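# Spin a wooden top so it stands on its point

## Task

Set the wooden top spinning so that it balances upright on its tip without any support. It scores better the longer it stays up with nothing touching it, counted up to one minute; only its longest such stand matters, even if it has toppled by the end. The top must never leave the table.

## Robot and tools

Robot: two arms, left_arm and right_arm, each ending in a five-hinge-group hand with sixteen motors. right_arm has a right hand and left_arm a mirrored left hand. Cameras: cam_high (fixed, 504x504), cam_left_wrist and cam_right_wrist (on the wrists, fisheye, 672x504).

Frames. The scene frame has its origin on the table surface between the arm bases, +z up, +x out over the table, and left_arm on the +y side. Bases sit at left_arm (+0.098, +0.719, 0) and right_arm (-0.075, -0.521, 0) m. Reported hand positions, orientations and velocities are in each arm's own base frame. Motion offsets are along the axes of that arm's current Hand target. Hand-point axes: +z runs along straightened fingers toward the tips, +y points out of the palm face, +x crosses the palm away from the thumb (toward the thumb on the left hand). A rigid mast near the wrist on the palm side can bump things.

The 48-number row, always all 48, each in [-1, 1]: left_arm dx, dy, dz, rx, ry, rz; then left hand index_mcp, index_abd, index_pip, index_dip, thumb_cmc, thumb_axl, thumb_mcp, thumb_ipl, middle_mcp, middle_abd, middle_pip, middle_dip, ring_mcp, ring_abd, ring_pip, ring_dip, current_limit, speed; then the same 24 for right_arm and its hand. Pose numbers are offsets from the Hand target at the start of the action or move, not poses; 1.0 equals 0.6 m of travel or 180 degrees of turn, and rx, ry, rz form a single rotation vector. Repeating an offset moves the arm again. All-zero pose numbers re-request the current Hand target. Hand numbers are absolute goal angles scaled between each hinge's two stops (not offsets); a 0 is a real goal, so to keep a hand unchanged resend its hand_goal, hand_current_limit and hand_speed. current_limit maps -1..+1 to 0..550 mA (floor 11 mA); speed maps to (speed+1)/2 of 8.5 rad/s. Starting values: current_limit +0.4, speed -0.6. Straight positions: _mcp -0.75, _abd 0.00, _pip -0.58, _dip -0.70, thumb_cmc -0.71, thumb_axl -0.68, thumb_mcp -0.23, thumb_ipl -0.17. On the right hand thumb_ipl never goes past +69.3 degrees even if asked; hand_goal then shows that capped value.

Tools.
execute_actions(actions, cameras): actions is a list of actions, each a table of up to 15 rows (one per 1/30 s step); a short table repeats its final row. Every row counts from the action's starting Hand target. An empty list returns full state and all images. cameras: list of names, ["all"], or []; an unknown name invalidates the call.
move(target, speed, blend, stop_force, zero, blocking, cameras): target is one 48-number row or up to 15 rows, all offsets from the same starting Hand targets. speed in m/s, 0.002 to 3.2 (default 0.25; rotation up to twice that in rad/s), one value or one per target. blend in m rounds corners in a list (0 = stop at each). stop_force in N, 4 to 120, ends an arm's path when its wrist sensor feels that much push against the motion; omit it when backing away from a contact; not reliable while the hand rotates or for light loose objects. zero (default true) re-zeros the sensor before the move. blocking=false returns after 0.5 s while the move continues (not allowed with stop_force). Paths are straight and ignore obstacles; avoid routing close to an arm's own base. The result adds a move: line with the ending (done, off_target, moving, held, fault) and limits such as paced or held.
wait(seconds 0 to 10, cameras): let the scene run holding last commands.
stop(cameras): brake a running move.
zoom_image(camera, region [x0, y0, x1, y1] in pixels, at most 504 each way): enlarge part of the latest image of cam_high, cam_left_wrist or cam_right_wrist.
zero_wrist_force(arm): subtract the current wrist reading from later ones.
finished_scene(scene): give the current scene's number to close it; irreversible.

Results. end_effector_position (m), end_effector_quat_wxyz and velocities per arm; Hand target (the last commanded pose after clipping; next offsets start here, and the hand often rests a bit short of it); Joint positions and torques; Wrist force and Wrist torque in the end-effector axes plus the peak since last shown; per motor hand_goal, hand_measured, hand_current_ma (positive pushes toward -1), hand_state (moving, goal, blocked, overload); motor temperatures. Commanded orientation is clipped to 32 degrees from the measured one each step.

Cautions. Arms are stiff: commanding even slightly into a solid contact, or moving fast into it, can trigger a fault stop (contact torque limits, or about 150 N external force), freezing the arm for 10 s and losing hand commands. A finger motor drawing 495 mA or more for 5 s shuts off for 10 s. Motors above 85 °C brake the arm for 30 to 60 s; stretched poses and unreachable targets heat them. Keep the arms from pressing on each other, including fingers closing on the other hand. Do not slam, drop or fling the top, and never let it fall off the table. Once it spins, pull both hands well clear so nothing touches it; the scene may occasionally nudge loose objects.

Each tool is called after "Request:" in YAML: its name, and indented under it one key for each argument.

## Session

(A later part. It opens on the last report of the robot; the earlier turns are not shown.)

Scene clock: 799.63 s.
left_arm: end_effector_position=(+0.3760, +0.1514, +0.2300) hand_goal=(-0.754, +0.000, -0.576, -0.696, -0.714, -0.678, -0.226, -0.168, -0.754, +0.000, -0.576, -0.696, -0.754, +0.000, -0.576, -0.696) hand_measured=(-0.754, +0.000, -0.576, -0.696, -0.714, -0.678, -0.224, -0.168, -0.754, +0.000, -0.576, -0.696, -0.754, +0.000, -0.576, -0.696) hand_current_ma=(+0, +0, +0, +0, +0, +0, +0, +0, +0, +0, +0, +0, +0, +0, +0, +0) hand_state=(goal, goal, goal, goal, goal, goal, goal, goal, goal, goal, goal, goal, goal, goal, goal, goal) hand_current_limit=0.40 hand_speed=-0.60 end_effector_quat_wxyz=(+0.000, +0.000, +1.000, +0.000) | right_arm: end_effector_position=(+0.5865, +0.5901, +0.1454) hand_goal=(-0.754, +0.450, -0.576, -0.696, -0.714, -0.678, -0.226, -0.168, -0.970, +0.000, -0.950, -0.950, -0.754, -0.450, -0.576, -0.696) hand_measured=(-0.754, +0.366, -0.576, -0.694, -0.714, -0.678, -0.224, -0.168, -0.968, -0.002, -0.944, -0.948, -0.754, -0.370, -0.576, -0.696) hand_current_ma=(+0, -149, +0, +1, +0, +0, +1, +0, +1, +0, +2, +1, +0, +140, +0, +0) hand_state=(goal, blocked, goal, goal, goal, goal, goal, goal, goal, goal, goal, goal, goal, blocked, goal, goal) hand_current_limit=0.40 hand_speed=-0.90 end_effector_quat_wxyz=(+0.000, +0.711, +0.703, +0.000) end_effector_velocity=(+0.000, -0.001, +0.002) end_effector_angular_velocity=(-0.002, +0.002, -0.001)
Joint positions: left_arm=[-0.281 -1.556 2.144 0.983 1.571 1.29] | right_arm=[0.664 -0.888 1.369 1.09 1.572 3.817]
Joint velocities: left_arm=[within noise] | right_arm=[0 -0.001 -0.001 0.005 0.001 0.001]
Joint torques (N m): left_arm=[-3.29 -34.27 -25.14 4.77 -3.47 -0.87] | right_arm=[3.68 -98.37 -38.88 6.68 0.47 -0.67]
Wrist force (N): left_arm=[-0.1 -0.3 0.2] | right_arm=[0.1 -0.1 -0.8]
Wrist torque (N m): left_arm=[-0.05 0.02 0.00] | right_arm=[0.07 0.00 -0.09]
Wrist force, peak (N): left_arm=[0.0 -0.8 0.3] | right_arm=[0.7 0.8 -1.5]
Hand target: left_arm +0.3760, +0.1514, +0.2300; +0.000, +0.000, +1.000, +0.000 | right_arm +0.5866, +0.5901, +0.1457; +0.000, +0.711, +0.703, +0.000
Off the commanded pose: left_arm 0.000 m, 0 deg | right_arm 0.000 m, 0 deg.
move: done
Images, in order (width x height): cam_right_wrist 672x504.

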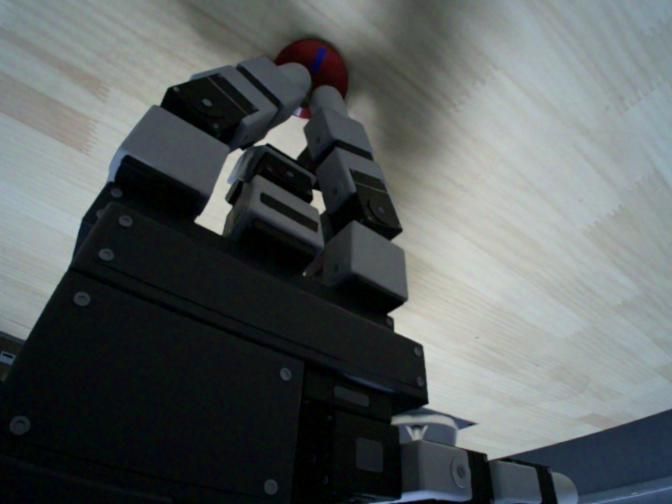

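Request:
execute_actions:
  actions:
    - [[0,0,0,0,0,0,-0.754,0,-0.576,-0.696,-0.714,-0.678,-0.226,-0.168,-0.754,0,-0.576,-0.696,-0.754,0,-0.576,-0.696,0.4,-0.6,0,0,0,0,0,0,0.2,0.52,-0.576,-0.696,-0.714,-0.678,-0.226,-0.168,-0.97,0,-0.95,-0.95,-1,-0.52,-0.576,-0.696,1,1],[0,0,0,0,0,0,-0.754,0,-0.576,-0.696,-0.714,-0.678,-0.226,-0.168,-0.754,0,-0.576,-0.696,-0.754,0,-0.576,-0.696,0.4,-0.6,0,0,0,0,0,0,0.2,0.52,-0.576,-0.696,-0.714,-0.678,-0.226,-0.168,-0.97,0,-0.95,-0.95,-1,-0.52,-0.576,-0.696,1,1],[0,0,0,0,0,0,-0.754,0,-0.576,-0.696,-0.714,-0.678,-0.226,-0.168,-0.754,0,-0.576,-0.696,-0.754,0,-0.576,-0.696,0.4,-0.6,0,0,0,0,0,0,0.2,0.52,-0.576,-0.696,-0.714,-0.678,-0.226,-0.168,-0.97,0,-0.95,-0.95,-1,-0.52,-0.576,-0.696,1,1],[0,0,0,0,0,0,-0.754,0,-0.576,-0.696,-0.714,-0.678,-0.226,-0.168,-0.754,0,-0.576,-0.696,-0.754,0,-0.576,-0.696,0.4,-0.6,0,0,-0.06,0,0,0,0.2,0.52,-0.576,-0.696,-0.714,-0.678,-0.226,-0.168,-0.97,0,-0.95,-0.95,-1,-0.52,-0.576,-0.696,1,1]]
    - [[0,0,0,0,0,0,-0.754,0,-0.576,-0.696,-0.714,-0.678,-0.226,-0.168,-0.754,0,-0.576,-0.696,-0.754,0,-0.576,-0.696,0.4,-0.6,0,0,-0.1,0,0,0,0.2,0.3,-0.576,-0.696,-0.714,-0.678,-0.226,-0.168,-0.97,0,-0.95,-0.95,-1,-0.3,-0.576,-0.696,0.4,0]]
  cameras: ["cam_right_wrist","cam_high"]

Request:
zoom_image:
  camera: "cam_right_wrist"
  region: [230, 0, 430, 150]

Scene clock: 825.27 s.
left_arm: end_effector_position=(+0.3760, +0.1514, +0.2300) hand_goal=(-0.754, +0.000, -0.576, -0.696, -0.714, -0.678, -0.226, -0.168, -0.754, +0.000, -0.576, -0.696, -0.754, +0.000, -0.576, -0.696) hand_measured=(-0.754, +0.000, -0.576, -0.696, -0.714, -0.678, -0.224, -0.168, -0.754, +0.000, -0.576, -0.696, -0.754, +0.000, -0.576, -0.696) hand_current_ma=(+0, +0, +0, +0, +0, +0, +0, +0, +0, +0, +0, +0, +0, +0, +0, +0) hand_state=(goal, goal, goal, goal, goal, goal, goal, goal, goal, goal, goal, goal, goal, goal, goal, goal) hand_current_limit=0.40 hand_speed=-0.60 end_effector_quat_wxyz=(+0.000, +0.000, +1.000, +0.000) | right_arm: end_effector_position=(+0.5865, +0.5901, +0.2416) hand_goal=(+0.200, +0.300, -0.576, -0.696, -0.714, -0.678, -0.226, -0.168, -0.970, +0.000, -0.950, -0.950, -1.000, -0.300, -0.576, -0.696) hand_measured=(+0.194, +0.302, -0.578, -0.694, -0.714, -0.678, -0.222, -0.168, -0.998, -0.002, -0.970, -0.954, -0.848, -0.340, -0.544, -0.696) hand_current_ma=(-4, +1, -1, +0, +0, +0, +2, +0, -37, +0, -21, -2, +385, -46, +40, +0) hand_state=(goal, goal, goal, goal, goal, goal, goal, goal, blocked, goal, blocked, goal, blocked, blocked, blocked, goal) hand_current_limit=0.40 hand_speed=0.00 end_effector_quat_wxyz=(+0.000, +0.711, +0.703, +0.000)
Joint positions: left_arm=[-0.281 -1.556 2.144 0.983 1.571 1.29] | right_arm=[0.664 -0.953 1.296 1.228 1.572 3.817]
Joint torques (N m): left_arm=[-2.06 -34.29 -25.94 4.94 -3.89 -0.74] | right_arm=[20.19 -94.61 -40.98 6.17 0.08 3.67]
Wrist force (N): left_arm=[0.0 -0.5 0.3] | right_arm=[0.0 0.3 -0.4]
Wrist torque (N m): left_arm=[-0.09 0.02 0.02] | right_arm=[0.15 0.03 -0.09]
Wrist force, peak (N): left_arm=[-0.4 -0.2 0.7] | right_arm=[-0.7 -0.9 24.5]
Hand target: left_arm +0.3760, +0.1514, +0.2300; +0.000, +0.000, +1.000, +0.000 | right_arm +0.5865, +0.5901, +0.2417; +0.000, +0.711, +0.703, +0.000
Off the commanded pose: left_arm 0.000 m, 0 deg | right_arm 0.000 m, 0 deg.
Step readings (end_effector_position of left_arm | right_arm):
0: (+0.3760, +0.1514, +0.2300) | (+0.5866, +0.5901, +0.1457)
1: (+0.3760, +0.1514, +0.2300) | (+0.5866, +0.5901, +0.1457)
2: (+0.3760, +0.1514, +0.2300) | (+0.5866, +0.5901, +0.1457)
4: (+0.3760, +0.1514, +0.2300) | (+0.5866, +0.5901, +0.1466)
8: (+0.3760, +0.1514, +0.2300) | (+0.5864, +0.5900, +0.1853)
15: (+0.3760, +0.1514, +0.2300) | (+0.5866, +0.5901, +0.1814)
16: (+0.3760, +0.1514, +0.2300) | (+0.5866, +0.5901, +0.1828)
17: (+0.3760, +0.1514, +0.2300) | (+0.5864, +0.5900, +0.2008)
19: (+0.3760, +0.1514, +0.2300) | (+0.5860, +0.5896, +0.2389)
23: (+0.3760, +0.1514, +0.2300) | (+0.5866, +0.5901, +0.2445)
30: (+0.3760, +0.1514, +0.2300) | (+0.5866, +0.5901, +0.2415)
Images, in order (width x height): cam_high 504x504, cam_right_wrist 672x504.

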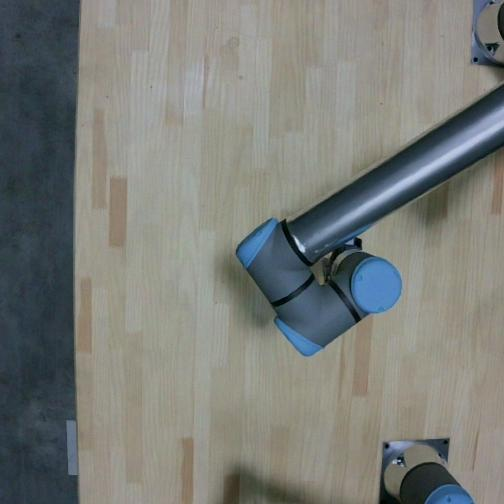

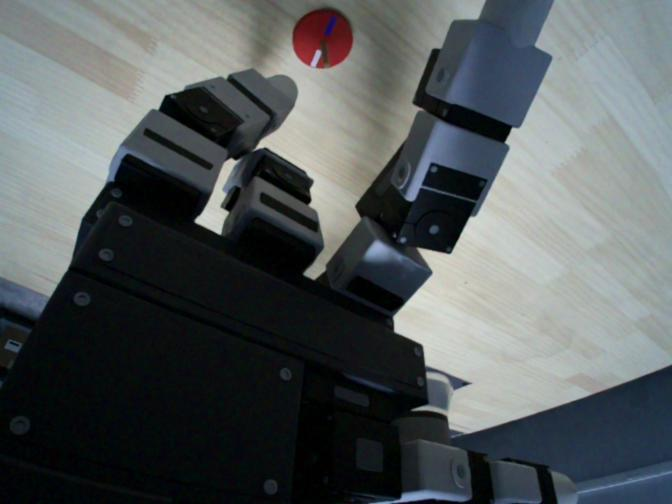

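Scaled by 2.520 from the camera's 672x504 image, which has a finer 960x720 frame.

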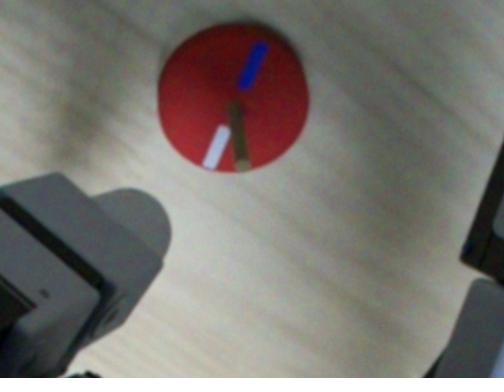

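Request:
move:
  target:
    - [0,0,0,0,0,0,-0.754,0,-0.576,-0.696,-0.714,-0.678,-0.226,-0.168,-0.754,0,-0.576,-0.696,-0.754,0,-0.576,-0.696,0.4,-0.6,0,0,0,0,0,0,-0.754,0,-0.576,-0.696,-0.714,-0.678,-0.226,-0.168,-0.97,0,-0.95,-0.95,-0.754,0,-0.576,-0.696,0.4,-0.3]
    - [0,0,0,0,0,0,-0.754,0,-0.576,-0.696,-0.714,-0.678,-0.226,-0.168,-0.754,0,-0.576,-0.696,-0.754,0,-0.576,-0.696,0.4,-0.6,0,0,0.0001,0,0,0,-0.754,0,-0.576,-0.696,-0.714,-0.678,-0.226,-0.168,0.753,0,0.299,-0.261,-0.754,0,-0.576,-0.696,0.4,-0.2]
    - [0,0,0,0,0,0,-0.754,0,-0.576,-0.696,-0.714,-0.678,-0.226,-0.168,-0.754,0,-0.576,-0.696,-0.754,0,-0.576,-0.696,0.4,-0.6,-0.0893,-0.0573,0.0778,-0.0573,0.0849,0,-0.754,0.28,-0.576,-0.696,-0.714,-0.678,-0.226,-0.168,0.753,0,0.299,-0.261,-0.754,-0.28,-0.576,-0.696,0.4,-0.5]
  speed: 0.12
  cameras: ["cam_right_wrist"]

Request:
zoom_image:
  camera: "cam_right_wrist"
  region: [230, 0, 430, 150]

Scene clock: 877.33 s.
left_arm: end_effector_position=(+0.3760, +0.1514, +0.2300) hand_goal=(-0.754, +0.000, -0.576, -0.696, -0.714, -0.678, -0.226, -0.168, -0.754, +0.000, -0.576, -0.696, -0.754, +0.000, -0.576, -0.696) hand_measured=(-0.754, +0.000, -0.576, -0.696, -0.714, -0.678, -0.224, -0.168, -0.754, +0.000, -0.576, -0.696, -0.754, +0.000, -0.576, -0.696) hand_current_ma=(+0, +0, +0, +0, +0, +0, +0, +0, +0, +0, +0, +0, +0, +0, +0, +0) hand_state=(goal, goal, goal, goal, goal, goal, goal, goal, goal, goal, goal, goal, goal, goal, goal, goal) hand_current_limit=0.40 hand_speed=-0.60 end_effector_quat_wxyz=(+0.000, +0.000, +1.000, +0.000) | right_arm: end_effector_position=(+0.5516, +0.5369, +0.1950) hand_goal=(-0.754, +0.280, -0.576, -0.696, -0.714, -0.678, -0.226, -0.168, +0.752, +0.000, +0.298, -0.262, -0.754, -0.280, -0.576, -0.696) hand_measured=(-0.752, +0.272, -0.578, -0.694, -0.714, -0.678, -0.222, -0.168, +0.736, +0.000, +0.296, -0.264, -0.754, -0.276, -0.574, -0.696) hand_current_ma=(+0, -3, -1, +0, +0, +0, +2, +0, -14, +0, -1, -1, +0, +1, +1, +0) hand_state=(goal, goal, goal, goal, goal, goal, goal, goal, goal, goal, goal, goal, goal, goal, goal, goal) hand_current_limit=0.40 hand_speed=-0.50 end_effector_quat_wxyz=(-0.029, +0.702, +0.694, +0.158)
Joint positions: left_arm=[-0.281 -1.556 2.144 0.983 1.571 1.29] | right_arm=[0.596 -1.153 1.675 0.747 1.457 3.767]
Joint torques (N m): left_arm=[-3.93 -32.17 -27.21 5.22 -3.94 -0.88] | right_arm=[24.43 -47.25 -24.26 -0.33 2.09 3.24]
Wrist force (N): left_arm=[-0.2 -0.1 0.4] | right_arm=[0.6 -0.1 -0.6]
Wrist torque (N m): left_arm=[-0.05 0.04 -0.01] | right_arm=[0.08 -0.01 0.25]
Wrist force, peak (N): left_arm=[-0.2 -0.5 0.8] | right_arm=[1.4 0.6 -1.3]
Hand target: left_arm +0.3760, +0.1514, +0.2300; +0.000, +0.000, +1.000, +0.000 | right_arm +0.5516, +0.5369, +0.1950; -0.029, +0.702, +0.694, +0.158
Off the commanded pose: left_arm 0.000 m, 0 deg | right_arm 0.000 m, 0 deg.
move: done
Images, in order (width x height): cam_right_wrist 672x504.

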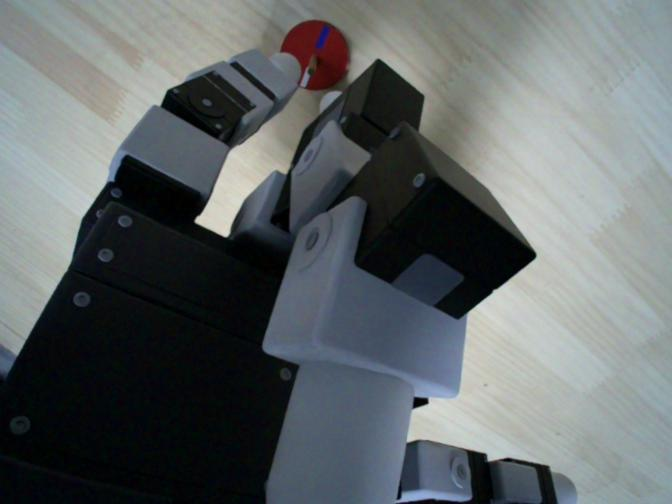

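Scaled by 2.520 from the camera's 672x504 image, which has a finer 960x720 frame.

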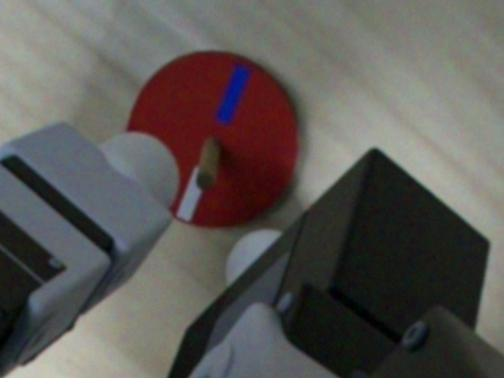

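Request:
move:
  target:
    - [0,0,0,0,0,0,-0.754,0,-0.576,-0.696,-0.714,-0.678,-0.226,-0.168,-0.754,0,-0.576,-0.696,-0.754,0,-0.576,-0.696,0.4,-0.6,0,-0.0025,0.0833,0,0,0,-0.754,0.28,-0.576,-0.696,-0.714,-0.678,-0.226,-0.168,0.753,0,0.299,-0.261,-0.754,-0.28,-0.576,-0.696,0.4,-0.7]
    - [0,0,0,0,0,0,-0.754,0,-0.576,-0.696,-0.714,-0.678,-0.226,-0.168,-0.754,0,-0.576,-0.696,-0.754,0,-0.576,-0.696,0.4,-0.6,0,-0.0025,0.0833,0,0,0,-0.754,0.45,-0.576,-0.696,-0.714,-0.678,-0.226,-0.168,0.753,0,0.299,-0.261,-0.754,-0.45,-0.576,-0.696,0.4,-0.9]
  speed: 0.06
  cameras: ["cam_right_wrist"]

Request:
zoom_image:
  camera: "cam_right_wrist"
  region: [230, 20, 430, 170]

Scene clock: 886.43 s.
left_arm: end_effector_position=(+0.3760, +0.1514, +0.2300) hand_goal=(-0.754, +0.000, -0.576, -0.696, -0.714, -0.678, -0.226, -0.168, -0.754, +0.000, -0.576, -0.696, -0.754, +0.000, -0.576, -0.696) hand_measured=(-0.754, +0.000, -0.576, -0.696, -0.714, -0.678, -0.224, -0.168, -0.754, +0.000, -0.576, -0.696, -0.754, +0.000, -0.576, -0.696) hand_current_ma=(+0, +0, +0, +0, +0, +0, +0, +0, +0, +0, +0, +0, +0, +0, +0, +0) hand_state=(goal, goal, goal, goal, goal, goal, goal, goal, goal, goal, goal, goal, goal, goal, goal, goal) hand_current_limit=0.40 hand_speed=-0.60 end_effector_quat_wxyz=(+0.000, +0.000, +1.000, +0.000) | right_arm: end_effector_position=(+0.5591, +0.5500, +0.1473) hand_goal=(-0.754, +0.450, -0.576, -0.696, -0.714, -0.678, -0.226, -0.168, +0.752, +0.000, +0.298, -0.262, -0.754, -0.450, -0.576, -0.696) hand_measured=(-0.752, +0.366, -0.578, -0.694, -0.714, -0.678, -0.222, -0.168, +0.738, +0.000, +0.296, -0.264, -0.754, -0.370, -0.574, -0.696) hand_current_ma=(+0, -152, -1, +0, +0, +0, +2, +0, -13, +0, -1, -1, +0, +143, +1, +0) hand_state=(goal, moving, goal, goal, goal, goal, goal, goal, goal, goal, goal, goal, goal, blocked, goal, goal) hand_current_limit=0.40 hand_speed=-0.90 end_effector_quat_wxyz=(-0.029, +0.702, +0.694, +0.158)
Joint positions: left_arm=[-0.281 -1.556 2.144 0.983 1.571 1.29] | right_arm=[0.607 -1.09 1.676 0.682 1.46 3.776]
Joint torques (N m): left_arm=[-3.92 -32.4 -25.97 5.22 -4 -1.11] | right_arm=[-14.25 -83.82 -37.63 5.75 -0.41 -2.91]
Wrist force (N): left_arm=[-0.3 -0.6 0.2] | right_arm=[0.1 0.3 -0.2]
Wrist torque (N m): left_arm=[-0.10 0.06 -0.01] | right_arm=[0.08 0.06 -0.14]
Wrist force, peak (N): left_arm=[-0.3 -0.3 0.7] | right_arm=[0.3 0.6 -1.5]
Hand target: left_arm +0.3760, +0.1514, +0.2300; +0.000, +0.000, +1.000, +0.000 | right_arm +0.5591, +0.5500, +0.1474; -0.029, +0.702, +0.694, +0.158
Off the commanded pose: left_arm 0.000 m, 0 deg | right_arm 0.000 m, 0 deg.
move: done
Images, in order (width x height): cam_right_wrist 672x504.

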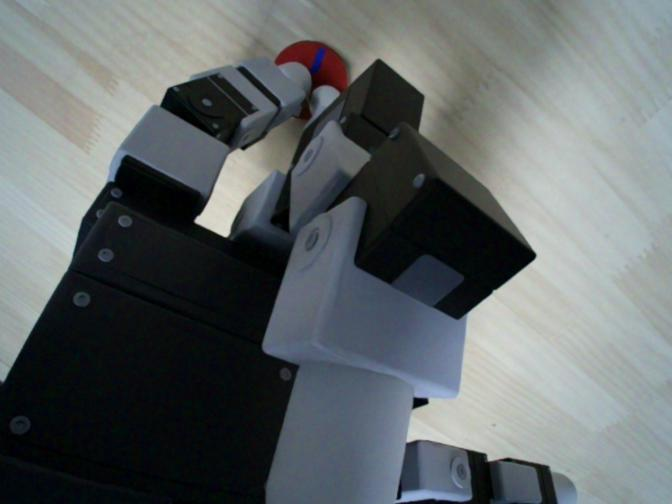

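Scaled by 2.520 from the camera's 672x504 image, which has a finer 960x720 frame.

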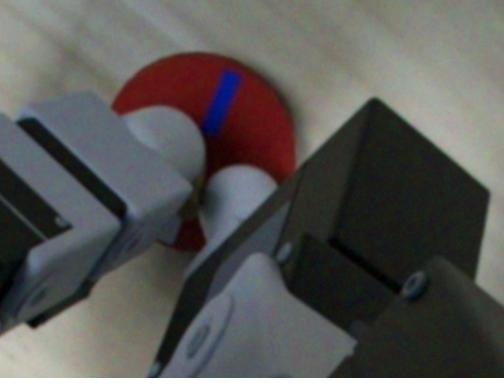

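Request:
move:
  target:
    - [0,0,0,0,0,0,-0.754,0,-0.576,-0.696,-0.714,-0.678,-0.226,-0.168,-0.754,0,-0.576,-0.696,-0.754,0,-0.576,-0.696,0.4,-0.6,0.0175,0.0119,-0.0633,0,0,0,-0.754,0.45,-0.576,-0.696,-0.714,-0.678,-0.226,-0.168,0.753,0,0.299,-0.261,-0.754,-0.45,-0.576,-0.696,0.4,-0.9]
    - [0,0,0,0,0,0,-0.754,0,-0.576,-0.696,-0.714,-0.678,-0.226,-0.168,-0.754,0,-0.576,-0.696,-0.754,0,-0.576,-0.696,0.4,-0.6,0.062,0.0422,-0.0413,0.0578,-0.0849,0,-0.754,0.45,-0.576,-0.696,-0.714,-0.678,-0.226,-0.168,0.753,0,0.299,-0.261,-0.754,-0.45,-0.576,-0.696,0.4,-0.9]
    - [0,0,0,0,0,0,-0.754,0,-0.576,-0.696,-0.714,-0.678,-0.226,-0.168,-0.754,0,-0.576,-0.696,-0.754,0,-0.576,-0.696,0.4,-0.6,0.046,0.0313,0.0165,0.0578,-0.0849,0,-0.754,0.45,-0.576,-0.696,-0.714,-0.678,-0.226,-0.168,0.753,0,0.299,-0.261,-0.754,-0.45,-0.576,-0.696,0.4,-0.9]
  speed: [0.06,0.06,0.04]
  cameras: ["cam_right_wrist"]

Request:
zoom_image:
  camera: "cam_right_wrist"
  region: [230, 20, 430, 170]

Request:
move:
  target: [0,0,0,0,0,0,-0.754,0,-0.576,-0.696,-0.714,-0.678,-0.226,-0.168,-0.754,0,-0.576,-0.696,-0.754,0,-0.576,-0.696,0.4,-0.6,0,0,0,0,0,0,-0.713,0.45,-0.576,-0.696,-0.714,-0.678,-0.226,-0.168,0.753,0,0.299,-0.261,-0.795,-0.45,-0.576,-0.696,0.4,-0.95]
  cameras: ["cam_right_wrist"]

Request:
zoom_image:
  camera: "cam_right_wrist"
  region: [230, 20, 430, 170]

Scene clock: 914.07 s.
left_arm: end_effector_position=(+0.3760, +0.1514, +0.2300) hand_goal=(-0.754, +0.000, -0.576, -0.696, -0.714, -0.678, -0.226, -0.168, -0.754, +0.000, -0.576, -0.696, -0.754, +0.000, -0.576, -0.696) hand_measured=(-0.754, +0.000, -0.576, -0.696, -0.714, -0.678, -0.224, -0.168, -0.754, +0.000, -0.576, -0.696, -0.754, +0.000, -0.576, -0.696) hand_current_ma=(+0, +0, +0, +0, +0, +0, +0, +0, +0, +0, +0, +0, +0, +0, +0, +0) hand_state=(goal, goal, goal, goal, goal, goal, goal, goal, goal, goal, goal, goal, goal, goal, goal, goal) hand_current_limit=0.40 hand_speed=-0.60 end_effector_quat_wxyz=(+0.000, +0.000, +1.000, +0.000) | right_arm: end_effector_position=(+0.5790, +0.5785, +0.1482) hand_goal=(-0.754, +0.450, -0.576, -0.696, -0.714, -0.678, -0.226, -0.168, +0.752, +0.000, +0.298, -0.262, -0.754, -0.450, -0.576, -0.696) hand_measured=(-0.752, +0.366, -0.578, -0.694, -0.714, -0.678, -0.222, -0.168, +0.738, +0.000, +0.296, -0.264, -0.754, -0.370, -0.574, -0.696) hand_current_ma=(+0, -150, -1, +0, +0, +0, +2, +0, -13, +0, -1, -1, +0, +140, +1, +0) hand_state=(goal, blocked, goal, goal, goal, goal, goal, goal, goal, goal, goal, goal, goal, blocked, goal, goal) hand_current_limit=0.40 hand_speed=-0.90 end_effector_quat_wxyz=(+0.000, +0.711, +0.703, -0.001) end_effector_velocity=(-0.001, -0.001, +0.000) end_effector_angular_velocity=(-0.003, +0.004, +0.000)
Joint positions: left_arm=[-0.281 -1.556 2.144 0.983 1.571 1.29] | right_arm=[0.658 -0.911 1.403 1.08 1.571 3.811]
Joint velocities: left_arm=[within noise] | right_arm=[0 0 0 0.005 0 0]
Joint torques (N m): left_arm=[-3.55 -33.54 -26.71 5.27 -3.68 -0.98] | right_arm=[-18.29 -97.02 -37.51 6.64 -2.5 -3.11]
Wrist force (N): left_arm=[0.1 -0.3 0.2] | right_arm=[0.6 -0.1 -0.8]
Wrist torque (N m): left_arm=[-0.06 0.01 0.02] | right_arm=[0.15 -0.07 -0.05]
Wrist force, peak (N): left_arm=[-0.2 -0.7 0.5] | right_arm=[0.2 0.5 -1.4]
Hand target: left_arm +0.3760, +0.1514, +0.2300; +0.000, +0.000, +1.000, +0.000 | right_arm +0.5790, +0.5785, +0.1485; +0.000, +0.711, +0.703, +0.000
Off the commanded pose: left_arm 0.000 m, 0 deg | right_arm 0.000 m, 0 deg.
move: done
Images, in order (width x height): cam_right_wrist 672x504.

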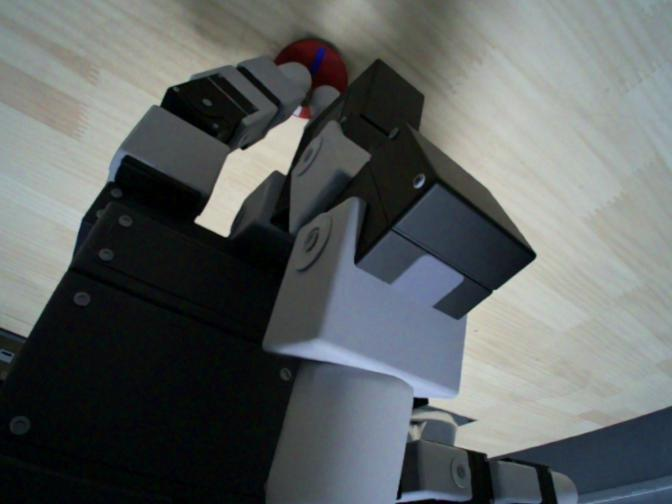

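Scaled by 2.520 from the camera's 672x504 image, which has a finer 960x720 frame.

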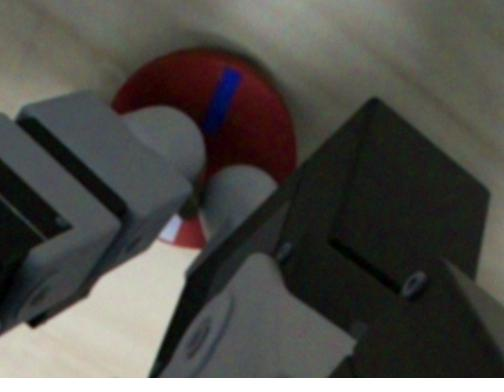

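Scene clock: 914.57 s.
left_arm: end_effector_position=(+0.3760, +0.1514, +0.2300) hand_goal=(-0.754, +0.000, -0.576, -0.696, -0.714, -0.678, -0.226, -0.168, -0.754, +0.000, -0.576, -0.696, -0.754, +0.000, -0.576, -0.696) hand_measured=(-0.754, +0.000, -0.576, -0.696, -0.714, -0.678, -0.224, -0.168, -0.754, +0.000, -0.576, -0.696, -0.754, +0.000, -0.576, -0.696) hand_current_ma=(+0, +0, +0, +0, +0, +0, +0, +0, +0, +0, +0, +0, +0, +0, +0, +0) hand_state=(goal, goal, goal, goal, goal, goal, goal, goal, goal, goal, goal, goal, goal, goal, goal, goal) hand_current_limit=0.40 hand_speed=-0.60 end_effector_quat_wxyz=(+0.000, +0.000, +1.000, +0.000) | right_arm: end_effector_position=(+0.5790, +0.5785, +0.1485) hand_goal=(-0.714, +0.450, -0.576, -0.696, -0.714, -0.678, -0.226, -0.168, +0.752, +0.000, +0.298, -0.262, -0.796, -0.450, -0.576, -0.696) hand_measured=(-0.714, +0.408, -0.574, -0.694, -0.714, -0.678, -0.222, -0.168, +0.738, +0.000, +0.296, -0.264, -0.792, -0.408, -0.578, -0.696) hand_current_ma=(+0, -50, +1, +0, +0, +0, +2, +0, -13, +0, -1, -1, +2, +50, +0, +0) hand_state=(goal, blocked, goal, goal, goal, goal, goal, goal, goal, goal, goal, goal, goal, blocked, goal, goal) hand_current_limit=0.40 hand_speed=-0.95 end_effector_quat_wxyz=(+0.000, +0.711, +0.703, +0.000)
Joint positions: left_arm=[-0.281 -1.556 2.144 0.983 1.571 1.29] | right_arm=[0.658 -0.911 1.403 1.08 1.571 3.811]
Joint torques (N m): left_arm=[-2.27 -34.93 -26.79 5.16 -4.3 -1.21] | right_arm=[-17.85 -97.38 -38.73 6.66 -2.19 -3.1]
Wrist force (N): left_arm=[-0.3 -0.2 0.4] | right_arm=[0.1 -0.2 -0.5]
Wrist torque (N m): left_arm=[-0.07 0.06 -0.02] | right_arm=[0.11 -0.01 -0.11]
Wrist force, peak (N): left_arm=[0.2 -0.4 0.6] | right_arm=[0.5 0.6 -0.5]
Hand target: left_arm +0.3760, +0.1514, +0.2300; +0.000, +0.000, +1.000, +0.000 | right_arm +0.5790, +0.5785, +0.1485; +0.000, +0.711, +0.703, +0.000
Off the commanded pose: left_arm 0.000 m, 0 deg | right_arm 0.000 m, 0 deg.
move: done
Images, in order (width x height): cam_right_wrist 672x504.

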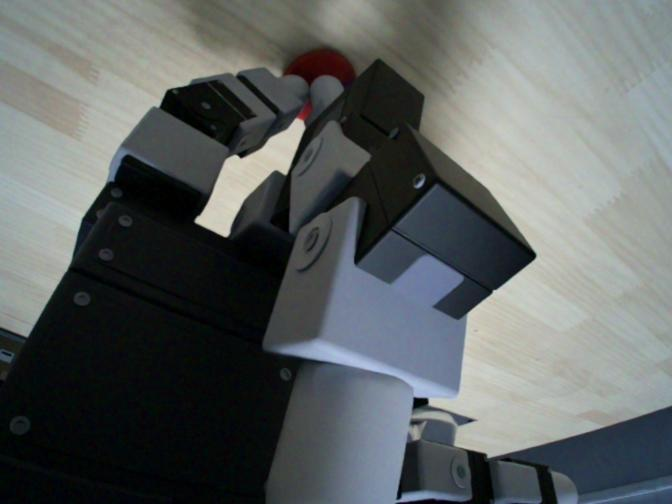

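Scaled by 2.520 from the camera's 672x504 image, which has a finer 960x720 frame.

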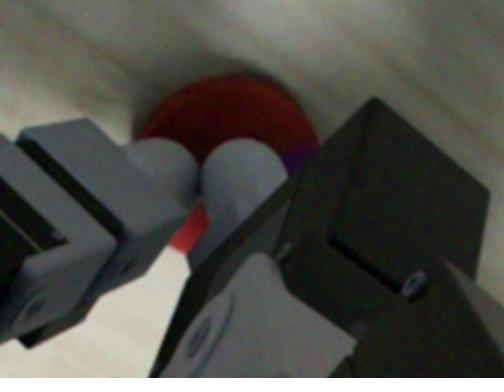

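Request:
move:
  target:
    - [0,0,0,0,0,0,-0.754,0,-0.576,-0.696,-0.714,-0.678,-0.226,-0.168,-0.754,0,-0.576,-0.696,-0.754,0,-0.576,-0.696,0.4,-0.6,0,0,0,0,0,0,-0.754,0.28,-0.576,-0.696,-0.714,-0.678,-0.226,-0.168,0.753,0,0.299,-0.261,-0.754,-0.28,-0.576,-0.696,0.4,-0.85]
    - [0,0,0,0,0,0,-0.754,0,-0.576,-0.696,-0.714,-0.678,-0.226,-0.168,-0.754,0,-0.576,-0.696,-0.754,0,-0.576,-0.696,0.4,-0.6,0,0,-0.1,0,0,0,-0.754,0.28,-0.576,-0.696,-0.714,-0.678,-0.226,-0.168,0.753,0,0.299,-0.261,-0.754,-0.28,-0.576,-0.696,0.4,-0.7]
  speed: 0.1
  cameras: ["cam_right_wrist"]

Request:
zoom_image:
  camera: "cam_right_wrist"
  region: [230, 0, 430, 150]

Scene clock: 992.53 s.
left_arm: end_effector_position=(+0.3760, +0.1514, +0.2300) hand_goal=(-0.754, +0.000, -0.576, -0.696, -0.714, -0.678, -0.226, -0.168, -0.754, +0.000, -0.576, -0.696, -0.754, +0.000, -0.576, -0.696) hand_measured=(-0.754, +0.000, -0.576, -0.696, -0.714, -0.678, -0.224, -0.168, -0.754, +0.000, -0.576, -0.696, -0.754, +0.000, -0.576, -0.696) hand_current_ma=(+0, +0, +0, +0, +0, +0, +0, +0, +0, +0, +0, +0, +0, +0, +0, +0) hand_state=(goal, goal, goal, goal, goal, goal, goal, goal, goal, goal, goal, goal, goal, goal, goal, goal) hand_current_limit=0.40 hand_speed=-0.60 end_effector_quat_wxyz=(+0.000, +0.000, +1.000, +0.000) | right_arm: end_effector_position=(+0.5791, +0.5785, +0.2085) hand_goal=(-0.754, +0.280, -0.576, -0.696, -0.714, -0.678, -0.226, -0.168, +0.752, +0.000, +0.298, -0.262, -0.754, -0.280, -0.576, -0.696) hand_measured=(-0.750, +0.282, -0.572, -0.694, -0.714, -0.678, -0.222, -0.168, +0.738, +0.000, +0.296, -0.264, -0.756, -0.282, -0.578, -0.698) hand_current_ma=(+2, +0, +1, +0, +0, +0, +2, +0, -13, +0, -1, -1, +0, +0, -1, +0) hand_state=(goal, goal, goal, goal, goal, goal, goal, goal, goal, goal, goal, goal, goal, goal, goal, goal) hand_current_limit=0.40 hand_speed=-0.70 end_effector_quat_wxyz=(+0.000, +0.711, +0.703, +0.000)
Joint positions: left_arm=[-0.281 -1.556 2.144 0.983 1.571 1.29] | right_arm=[0.658 -0.954 1.36 1.166 1.571 3.811]
Joint torques (N m): left_arm=[-4.15 -35.68 -25.23 5.17 -3.79 -1.01] | right_arm=[-16.84 -61.88 -24.48 2.39 0.47 -2.43]
Wrist force (N): left_arm=[0.0 -0.5 0.5] | right_arm=[0.3 0.4 -0.8]
Wrist torque (N m): left_arm=[-0.11 0.03 0.01] | right_arm=[0.23 0.00 -0.08]
Wrist force, peak (N): left_arm=[0.0 -0.7 0.7] | right_arm=[0.6 0.4 -2.3]
Hand target: left_arm +0.3760, +0.1514, +0.2300; +0.000, +0.000, +1.000, +0.000 | right_arm +0.5791, +0.5785, +0.2085; +0.000, +0.711, +0.703, +0.000
Off the commanded pose: left_arm 0.000 m, 0 deg | right_arm 0.000 m, 0 deg.
move: done
Images, in order (width x height): cam_right_wrist 672x504.

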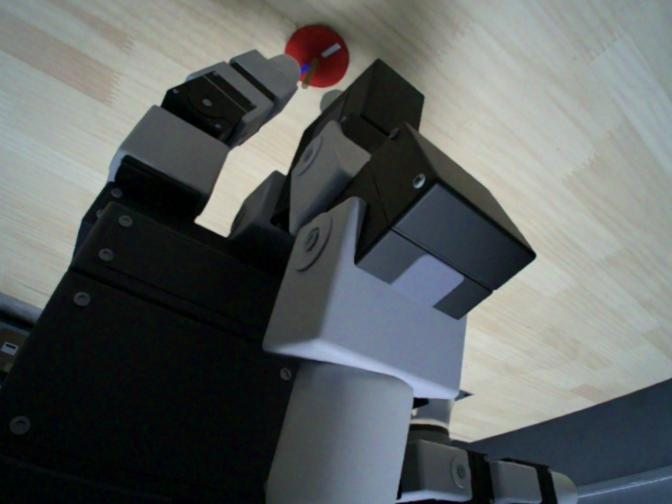

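Scaled by 2.520 from the camera's 672x504 image, which has a finer 960x720 frame.

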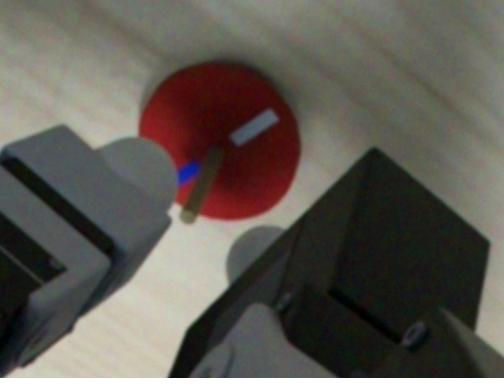

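Request:
move:
  target: [0,0,0,0,0,0,-0.754,0,-0.576,-0.696,-0.714,-0.678,-0.226,-0.168,-0.754,0,-0.576,-0.696,-0.754,0,-0.576,-0.696,0.4,-0.6,-0.0088,-0.1117,-0.0057,-0.1028,0,0,-0.754,0.28,-0.576,-0.696,-0.714,-0.678,-0.226,-0.168,0.753,0,0.299,-0.261,-0.754,-0.28,-0.576,-0.696,0.4,-0.7]
  speed: 0.12
  cameras: ["cam_right_wrist"]

Request:
zoom_image:
  camera: "cam_right_wrist"
  region: [230, 0, 430, 150]

Scene clock: 1013.70 s.
left_arm: end_effector_position=(+0.3760, +0.1514, +0.2300) hand_goal=(-0.754, +0.000, -0.576, -0.696, -0.714, -0.678, -0.226, -0.168, -0.754, +0.000, -0.576, -0.696, -0.754, +0.000, -0.576, -0.696) hand_measured=(-0.754, +0.000, -0.576, -0.696, -0.714, -0.678, -0.224, -0.168, -0.754, +0.000, -0.576, -0.696, -0.754, +0.000, -0.576, -0.696) hand_current_ma=(+0, +0, +0, +0, +0, +0, +0, +0, +0, +0, +0, +0, +0, +0, +0, +0) hand_state=(goal, goal, goal, goal, goal, goal, goal, goal, goal, goal, goal, goal, goal, goal, goal, goal) hand_current_limit=0.40 hand_speed=-0.60 end_effector_quat_wxyz=(+0.000, +0.000, +1.000, +0.000) | right_arm: end_effector_position=(+0.5119, +0.5741, +0.2121) hand_goal=(-0.754, +0.280, -0.576, -0.696, -0.714, -0.678, -0.226, -0.168, +0.752, +0.000, +0.298, -0.262, -0.754, -0.280, -0.576, -0.696) hand_measured=(-0.754, +0.282, -0.574, -0.694, -0.714, -0.678, -0.222, -0.168, +0.738, +0.000, +0.296, -0.264, -0.754, -0.282, -0.578, -0.698) hand_current_ma=(+0, +0, +1, +0, +0, +0, +2, +0, -12, +0, -1, -1, +0, +0, -1, +0) hand_state=(goal, goal, goal, goal, goal, goal, goal, goal, goal, goal, goal, goal, goal, goal, goal, goal) hand_current_limit=0.40 hand_speed=-0.70 end_effector_quat_wxyz=(+0.114, +0.702, +0.694, +0.113)
Joint positions: left_arm=[-0.281 -1.556 2.144 0.983 1.571 1.29] | right_arm=[0.784 -1.08 1.582 0.84 1.799 3.91]
Joint torques (N m): left_arm=[-4.85 -32.82 -25.35 4.77 -3.24 -0.87] | right_arm=[-14.48 -53.26 -32.98 3.08 0.73 -4.13]
Wrist force (N): left_arm=[-0.2 -0.3 0.5] | right_arm=[0.6 0.8 -0.2]
Wrist torque (N m): left_arm=[-0.08 0.05 -0.01] | right_arm=[0.16 -0.04 0.06]
Wrist force, peak (N): left_arm=[-0.4 -0.5 0.6] | right_arm=[1.1 0.3 -1.4]
Hand target: left_arm +0.3760, +0.1514, +0.2300; +0.000, +0.000, +1.000, +0.000 | right_arm +0.5120, +0.5740, +0.2120; +0.114, +0.702, +0.694, +0.113
Off the commanded pose: left_arm 0.000 m, 0 deg | right_arm 0.000 m, 0 deg.
move: done
Images, in order (width x height): cam_right_wrist 672x504.

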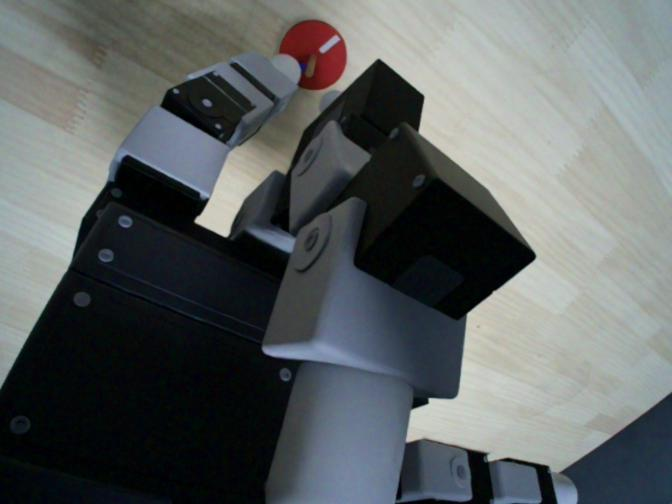

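Scaled by 2.520 from the camera's 672x504 image, which has a finer 960x720 frame.

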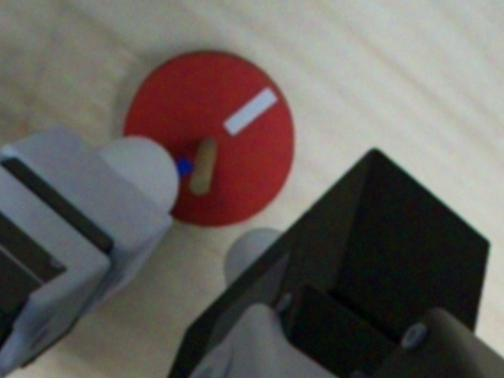

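Request:
move:
  target:
    - [0,0,0,0,0,0,-0.754,0,-0.576,-0.696,-0.714,-0.678,-0.226,-0.168,-0.754,0,-0.576,-0.696,-0.754,0,-0.576,-0.696,0.4,-0.6,0.0025,-0.0377,-0.012,-0.0333,0,0,-0.754,0.28,-0.576,-0.696,-0.714,-0.678,-0.226,-0.168,0.753,0,0.299,-0.261,-0.754,-0.28,-0.576,-0.696,0.4,-0.7]
    - [0,0,0,0,0,0,-0.754,0,-0.576,-0.696,-0.714,-0.678,-0.226,-0.168,-0.754,0,-0.576,-0.696,-0.754,0,-0.576,-0.696,0.4,-0.6,0.0025,-0.029,0.0708,-0.0333,0,0,-0.754,0.28,-0.576,-0.696,-0.714,-0.678,-0.226,-0.168,0.753,0,0.299,-0.261,-0.754,-0.28,-0.576,-0.696,0.4,-0.7]
  speed: 0.06
  cameras: ["cam_right_wrist"]

Request:
zoom_image:
  camera: "cam_right_wrist"
  region: [260, 30, 360, 130]

Scene clock: 1028.63 s.
left_arm: end_effector_position=(+0.3760, +0.1514, +0.2300) hand_goal=(-0.754, +0.000, -0.576, -0.696, -0.714, -0.678, -0.226, -0.168, -0.754, +0.000, -0.576, -0.696, -0.754, +0.000, -0.576, -0.696) hand_measured=(-0.754, +0.000, -0.576, -0.696, -0.714, -0.678, -0.224, -0.168, -0.754, +0.000, -0.576, -0.696, -0.754, +0.000, -0.576, -0.696) hand_current_ma=(+0, +0, +0, +0, +0, +0, +0, +0, +0, +0, +0, +0, +0, +0, +0, +0) hand_state=(goal, goal, goal, goal, goal, goal, goal, goal, goal, goal, goal, goal, goal, goal, goal, goal) hand_current_limit=0.40 hand_speed=-0.60 end_effector_quat_wxyz=(+0.000, +0.000, +1.000, +0.000) | right_arm: end_effector_position=(+0.5091, +0.5754, +0.1660) hand_goal=(-0.754, +0.280, -0.576, -0.696, -0.714, -0.678, -0.226, -0.168, +0.752, +0.000, +0.298, -0.262, -0.754, -0.280, -0.576, -0.696) hand_measured=(-0.754, +0.282, -0.574, -0.694, -0.716, -0.678, -0.222, -0.168, +0.740, +0.000, +0.296, -0.264, -0.756, -0.282, -0.578, -0.698) hand_current_ma=(+0, +0, +0, +0, +0, +0, +2, +0, -9, +0, -1, -1, +0, +0, -1, +0) hand_state=(goal, goal, goal, goal, goal, goal, goal, goal, goal, goal, goal, goal, goal, goal, goal, goal) hand_current_limit=0.40 hand_speed=-0.70 end_effector_quat_wxyz=(+0.151, +0.695, +0.687, +0.149) end_effector_velocity=(-0.002, -0.001, +0.003) end_effector_angular_velocity=(-0.002, +0.002, +0.001)
Joint positions: left_arm=[-0.281 -1.556 2.144 0.983 1.571 1.29] | right_arm=[0.811 -1.051 1.649 0.673 1.879 3.917]
Joint velocities: left_arm=[within noise] | right_arm=[0.001 -0.004 0.001 0.005 0 -0.001]
Joint torques (N m): left_arm=[-3.65 -35.05 -25.76 5.28 -3.96 -1.23] | right_arm=[20.6 -80.8 -30.2 6.12 0.19 1.76]
Wrist force (N): left_arm=[-0.3 -0.3 0.3] | right_arm=[0.6 0.8 -0.8]
Wrist torque (N m): left_arm=[-0.07 0.06 -0.01] | right_arm=[0.13 -0.06 0.31]
Wrist force, peak (N): left_arm=[-0.3 -0.6 0.7] | right_arm=[0.7 0.6 -1.8]
Hand target: left_arm +0.3760, +0.1514, +0.2300; +0.000, +0.000, +1.000, +0.000 | right_arm +0.5090, +0.5755, +0.1662; +0.151, +0.695, +0.687, +0.149
Off the commanded pose: left_arm 0.000 m, 0 deg | right_arm 0.000 m, 0 deg.
move: done
Images, in order (width x height): cam_right_wrist 672x504.

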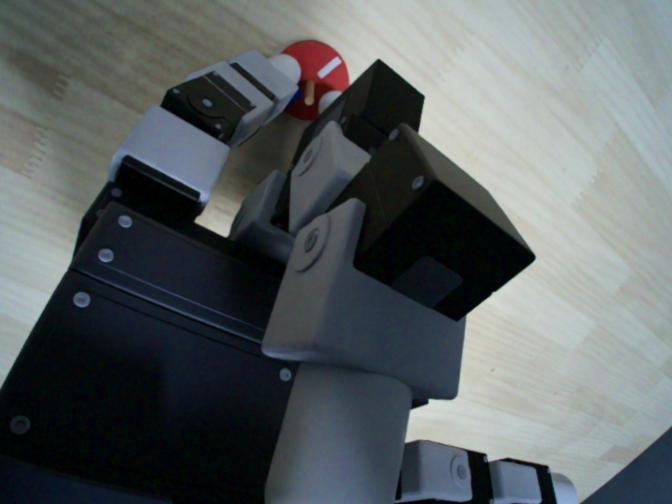

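Scaled by 5.040 from the camera's 672x504 image, which has a finer 960x720 frame.

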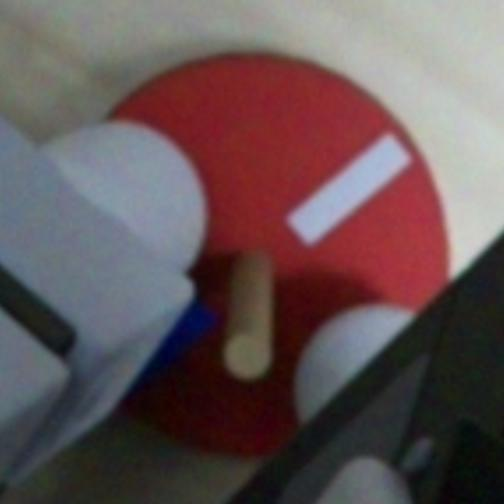

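Request:
move:
  target:
    - [0,0,0,0,0,0,-0.754,0,-0.576,-0.696,-0.714,-0.678,-0.226,-0.168,-0.754,0,-0.576,-0.696,-0.754,0,-0.576,-0.696,0.4,-0.6,0,-0.0058,0,0,0,0,-0.754,0.28,-0.576,-0.696,-0.714,-0.678,-0.226,-0.168,0.753,0,0.299,-0.261,-0.754,-0.28,-0.576,-0.696,0.4,-0.7]
    - [0,0,0,0,0,0,-0.754,0,-0.576,-0.696,-0.714,-0.678,-0.226,-0.168,-0.754,0,-0.576,-0.696,-0.754,0,-0.576,-0.696,0.4,-0.6,0,-0.0058,0,0,0,0,-0.754,0.42,-0.576,-0.696,-0.714,-0.678,-0.226,-0.168,0.753,0,0.299,-0.261,-0.754,-0.42,-0.576,-0.696,0.4,-0.9]
  speed: 0.03
  cameras: ["cam_right_wrist"]

Request:
zoom_image:
  camera: "cam_right_wrist"
  region: [260, 30, 360, 130]

Scene clock: 1067.80 s.
left_arm: end_effector_position=(+0.3760, +0.1514, +0.2300) hand_goal=(-0.754, +0.000, -0.576, -0.696, -0.714, -0.678, -0.226, -0.168, -0.754, +0.000, -0.576, -0.696, -0.754, +0.000, -0.576, -0.696) hand_measured=(-0.754, +0.000, -0.576, -0.696, -0.714, -0.678, -0.224, -0.168, -0.754, +0.000, -0.576, -0.696, -0.754, +0.000, -0.576, -0.696) hand_current_ma=(+0, +0, +0, +0, +0, +0, +0, +0, +0, +0, +0, +0, +0, +0, +0, +0) hand_state=(goal, goal, goal, goal, goal, goal, goal, goal, goal, goal, goal, goal, goal, goal, goal, goal) hand_current_limit=0.40 hand_speed=-0.60 end_effector_quat_wxyz=(+0.000, +0.000, +1.000, +0.000) | right_arm: end_effector_position=(+0.5057, +0.5756, +0.1647) hand_goal=(-0.754, +0.420, -0.576, -0.696, -0.714, -0.678, -0.226, -0.168, +0.752, +0.000, +0.298, -0.262, -0.754, -0.420, -0.576, -0.696) hand_measured=(-0.754, +0.358, -0.574, -0.694, -0.716, -0.678, -0.222, -0.168, +0.740, +0.000, +0.296, -0.264, -0.756, -0.358, -0.578, -0.698) hand_current_ma=(+0, -94, +0, +0, +0, +0, +2, +0, -9, +0, -1, -1, +0, +94, -1, +0) hand_state=(goal, blocked, goal, goal, goal, goal, goal, goal, goal, goal, goal, goal, goal, blocked, goal, goal) hand_current_limit=0.40 hand_speed=-0.90 end_effector_quat_wxyz=(+0.151, +0.695, +0.687, +0.149)
Joint positions: left_arm=[-0.281 -1.556 2.144 0.983 1.571 1.29] | right_arm=[0.815 -1.051 1.653 0.671 1.88 3.921]
Joint torques (N m): left_arm=[-6.73 -33.17 -26.24 5.04 -3.59 -1.4] | right_arm=[-4.04 -80.83 -36.25 3.32 1.5 -1.82]
Wrist force (N): left_arm=[0.1 -0.2 0.1] | right_arm=[0.8 0.5 -1.0]
Wrist torque (N m): left_arm=[-0.03 0.00 0.03] | right_arm=[0.11 -0.09 -0.01]
Wrist force, peak (N): left_arm=[-0.4 -0.5 0.7] | right_arm=[0.4 0.7 -1.5]
Hand target: left_arm +0.3760, +0.1514, +0.2300; +0.000, +0.000, +1.000, +0.000 | right_arm +0.5058, +0.5756, +0.1648; +0.151, +0.695, +0.687, +0.149
Off the commanded pose: left_arm 0.000 m, 0 deg | right_arm 0.000 m, 0 deg.
move: done
Images, in order (width x height): cam_right_wrist 672x504.

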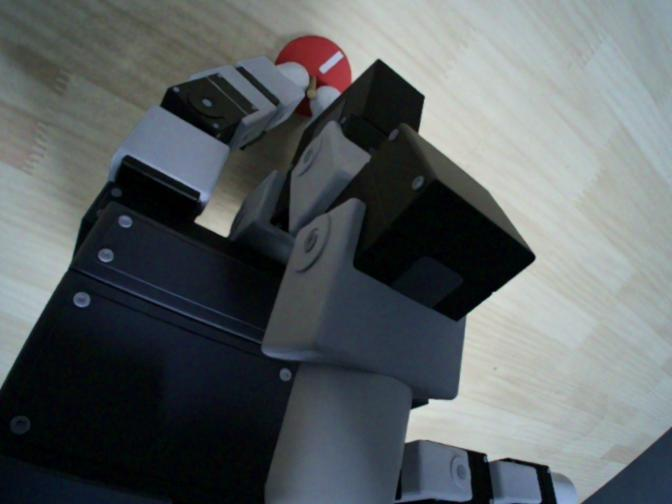

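Scaled by 5.040 from the camera's 672x504 image, which has a finer 960x720 frame.

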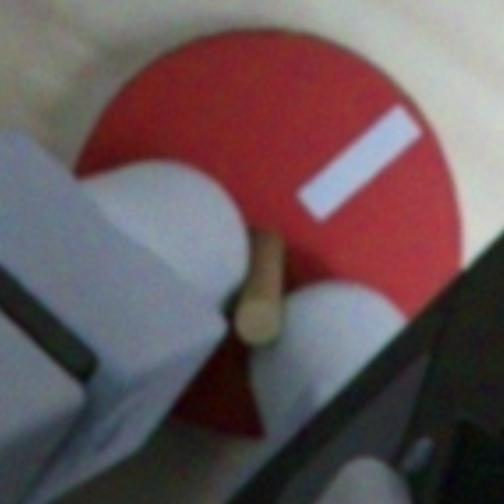

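Request:
move:
  target:
    - [0,0,0,0,0,0,-0.754,0,-0.576,-0.696,-0.714,-0.678,-0.226,-0.168,-0.754,0,-0.576,-0.696,-0.754,0,-0.576,-0.696,0.4,-0.6,0,0,0,0,0,0,-0.754,0.31,-0.576,-0.696,-0.714,-0.678,-0.226,-0.168,0.753,0,0.299,-0.261,-0.754,-0.31,-0.576,-0.696,0.4,-0.85]
    - [0,0,0,0,0,0,-0.754,0,-0.576,-0.696,-0.714,-0.678,-0.226,-0.168,-0.754,0,-0.576,-0.696,-0.754,0,-0.576,-0.696,0.4,-0.6,0,0.003,0,0,0,0,-0.754,0.31,-0.576,-0.696,-0.714,-0.678,-0.226,-0.168,0.753,0,0.299,-0.261,-0.754,-0.31,-0.576,-0.696,0.4,-0.85]
    - [0,0,0,0,0,0,-0.754,0,-0.576,-0.696,-0.714,-0.678,-0.226,-0.168,-0.754,0,-0.576,-0.696,-0.754,0,-0.576,-0.696,0.4,-0.6,0,0.003,0,0,0,0,-0.754,0.42,-0.576,-0.696,-0.714,-0.678,-0.226,-0.168,0.753,0,0.299,-0.261,-0.754,-0.42,-0.576,-0.696,0.4,-0.9]
  speed: 0.03
  cameras: ["cam_right_wrist"]

Request:
zoom_image:
  camera: "cam_right_wrist"
  region: [260, 30, 360, 130]

Scene clock: 1095.17 s.
left_arm: end_effector_position=(+0.3760, +0.1514, +0.2300) hand_goal=(-0.754, +0.000, -0.576, -0.696, -0.714, -0.678, -0.226, -0.168, -0.754, +0.000, -0.576, -0.696, -0.754, +0.000, -0.576, -0.696) hand_measured=(-0.754, +0.000, -0.576, -0.696, -0.714, -0.678, -0.224, -0.168, -0.754, +0.000, -0.576, -0.696, -0.754, +0.000, -0.576, -0.696) hand_current_ma=(+0, +0, +0, +0, +0, +0, +0, +0, +0, +0, +0, +0, +0, +0, +0, +0) hand_state=(goal, goal, goal, goal, goal, goal, goal, goal, goal, goal, goal, goal, goal, goal, goal, goal) hand_current_limit=0.40 hand_speed=-0.60 end_effector_quat_wxyz=(+0.000, +0.000, +1.000, +0.000) | right_arm: end_effector_position=(+0.5075, +0.5755, +0.1655) hand_goal=(-0.754, +0.420, -0.576, -0.696, -0.714, -0.678, -0.226, -0.168, +0.752, +0.000, +0.298, -0.262, -0.754, -0.420, -0.576, -0.696) hand_measured=(-0.754, +0.356, -0.574, -0.694, -0.716, -0.678, -0.222, -0.168, +0.740, +0.000, +0.296, -0.264, -0.756, -0.356, -0.578, -0.698) hand_current_ma=(+0, -98, +0, +0, +0, +0, +2, +0, -9, +0, -1, -1, +0, +99, -1, +0) hand_state=(goal, blocked, goal, goal, goal, goal, goal, goal, goal, goal, goal, goal, goal, blocked, goal, goal) hand_current_limit=0.40 hand_speed=-0.90 end_effector_quat_wxyz=(+0.151, +0.695, +0.687, +0.149)
Joint positions: left_arm=[-0.281 -1.556 2.144 0.983 1.571 1.29] | right_arm=[0.813 -1.051 1.65 0.672 1.88 3.919]
Joint torques (N m): left_arm=[-5.04 -34.84 -26.06 5.6 -3.78 -1.27] | right_arm=[-4.39 -53.46 -26.89 3.86 -0.8 -1.35]
Wrist force (N): left_arm=[0.1 -0.3 0.1] | right_arm=[0.4 0.6 -0.7]
Wrist torque (N m): left_arm=[-0.05 0.00 0.02] | right_arm=[0.12 -0.03 0.28]
Wrist force, peak (N): left_arm=[0.0 -0.6 0.7] | right_arm=[0.0 0.9 -1.2]
Hand target: left_arm +0.3760, +0.1514, +0.2300; +0.000, +0.000, +1.000, +0.000 | right_arm +0.5074, +0.5755, +0.1655; +0.151, +0.695, +0.687, +0.149
Off the commanded pose: left_arm 0.000 m, 0 deg | right_arm 0.000 m, 0 deg.
move: done
Images, in order (width x height): cam_right_wrist 672x504.

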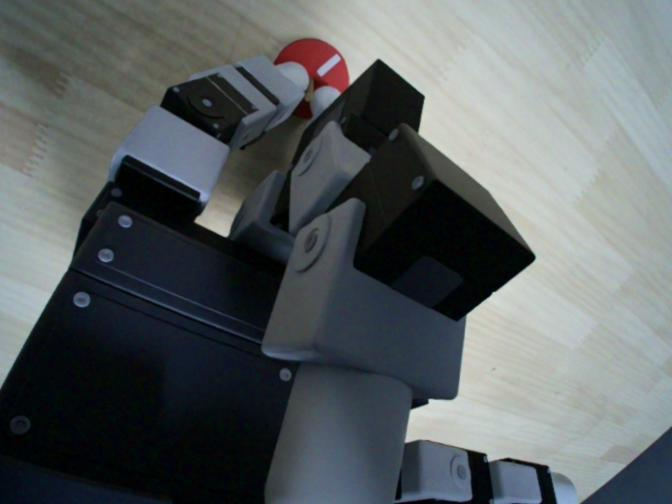

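Scaled by 5.040 from the camera's 672x504 image, which has a finer 960x720 frame.

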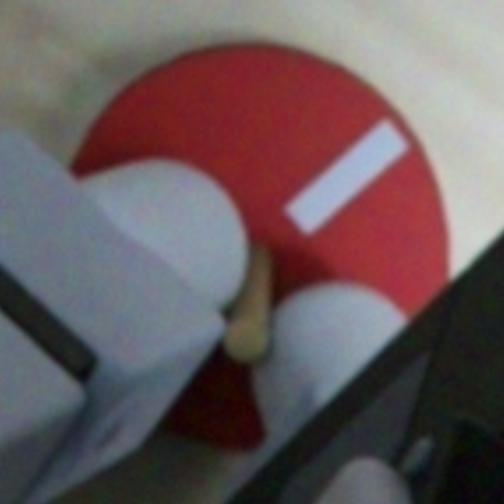

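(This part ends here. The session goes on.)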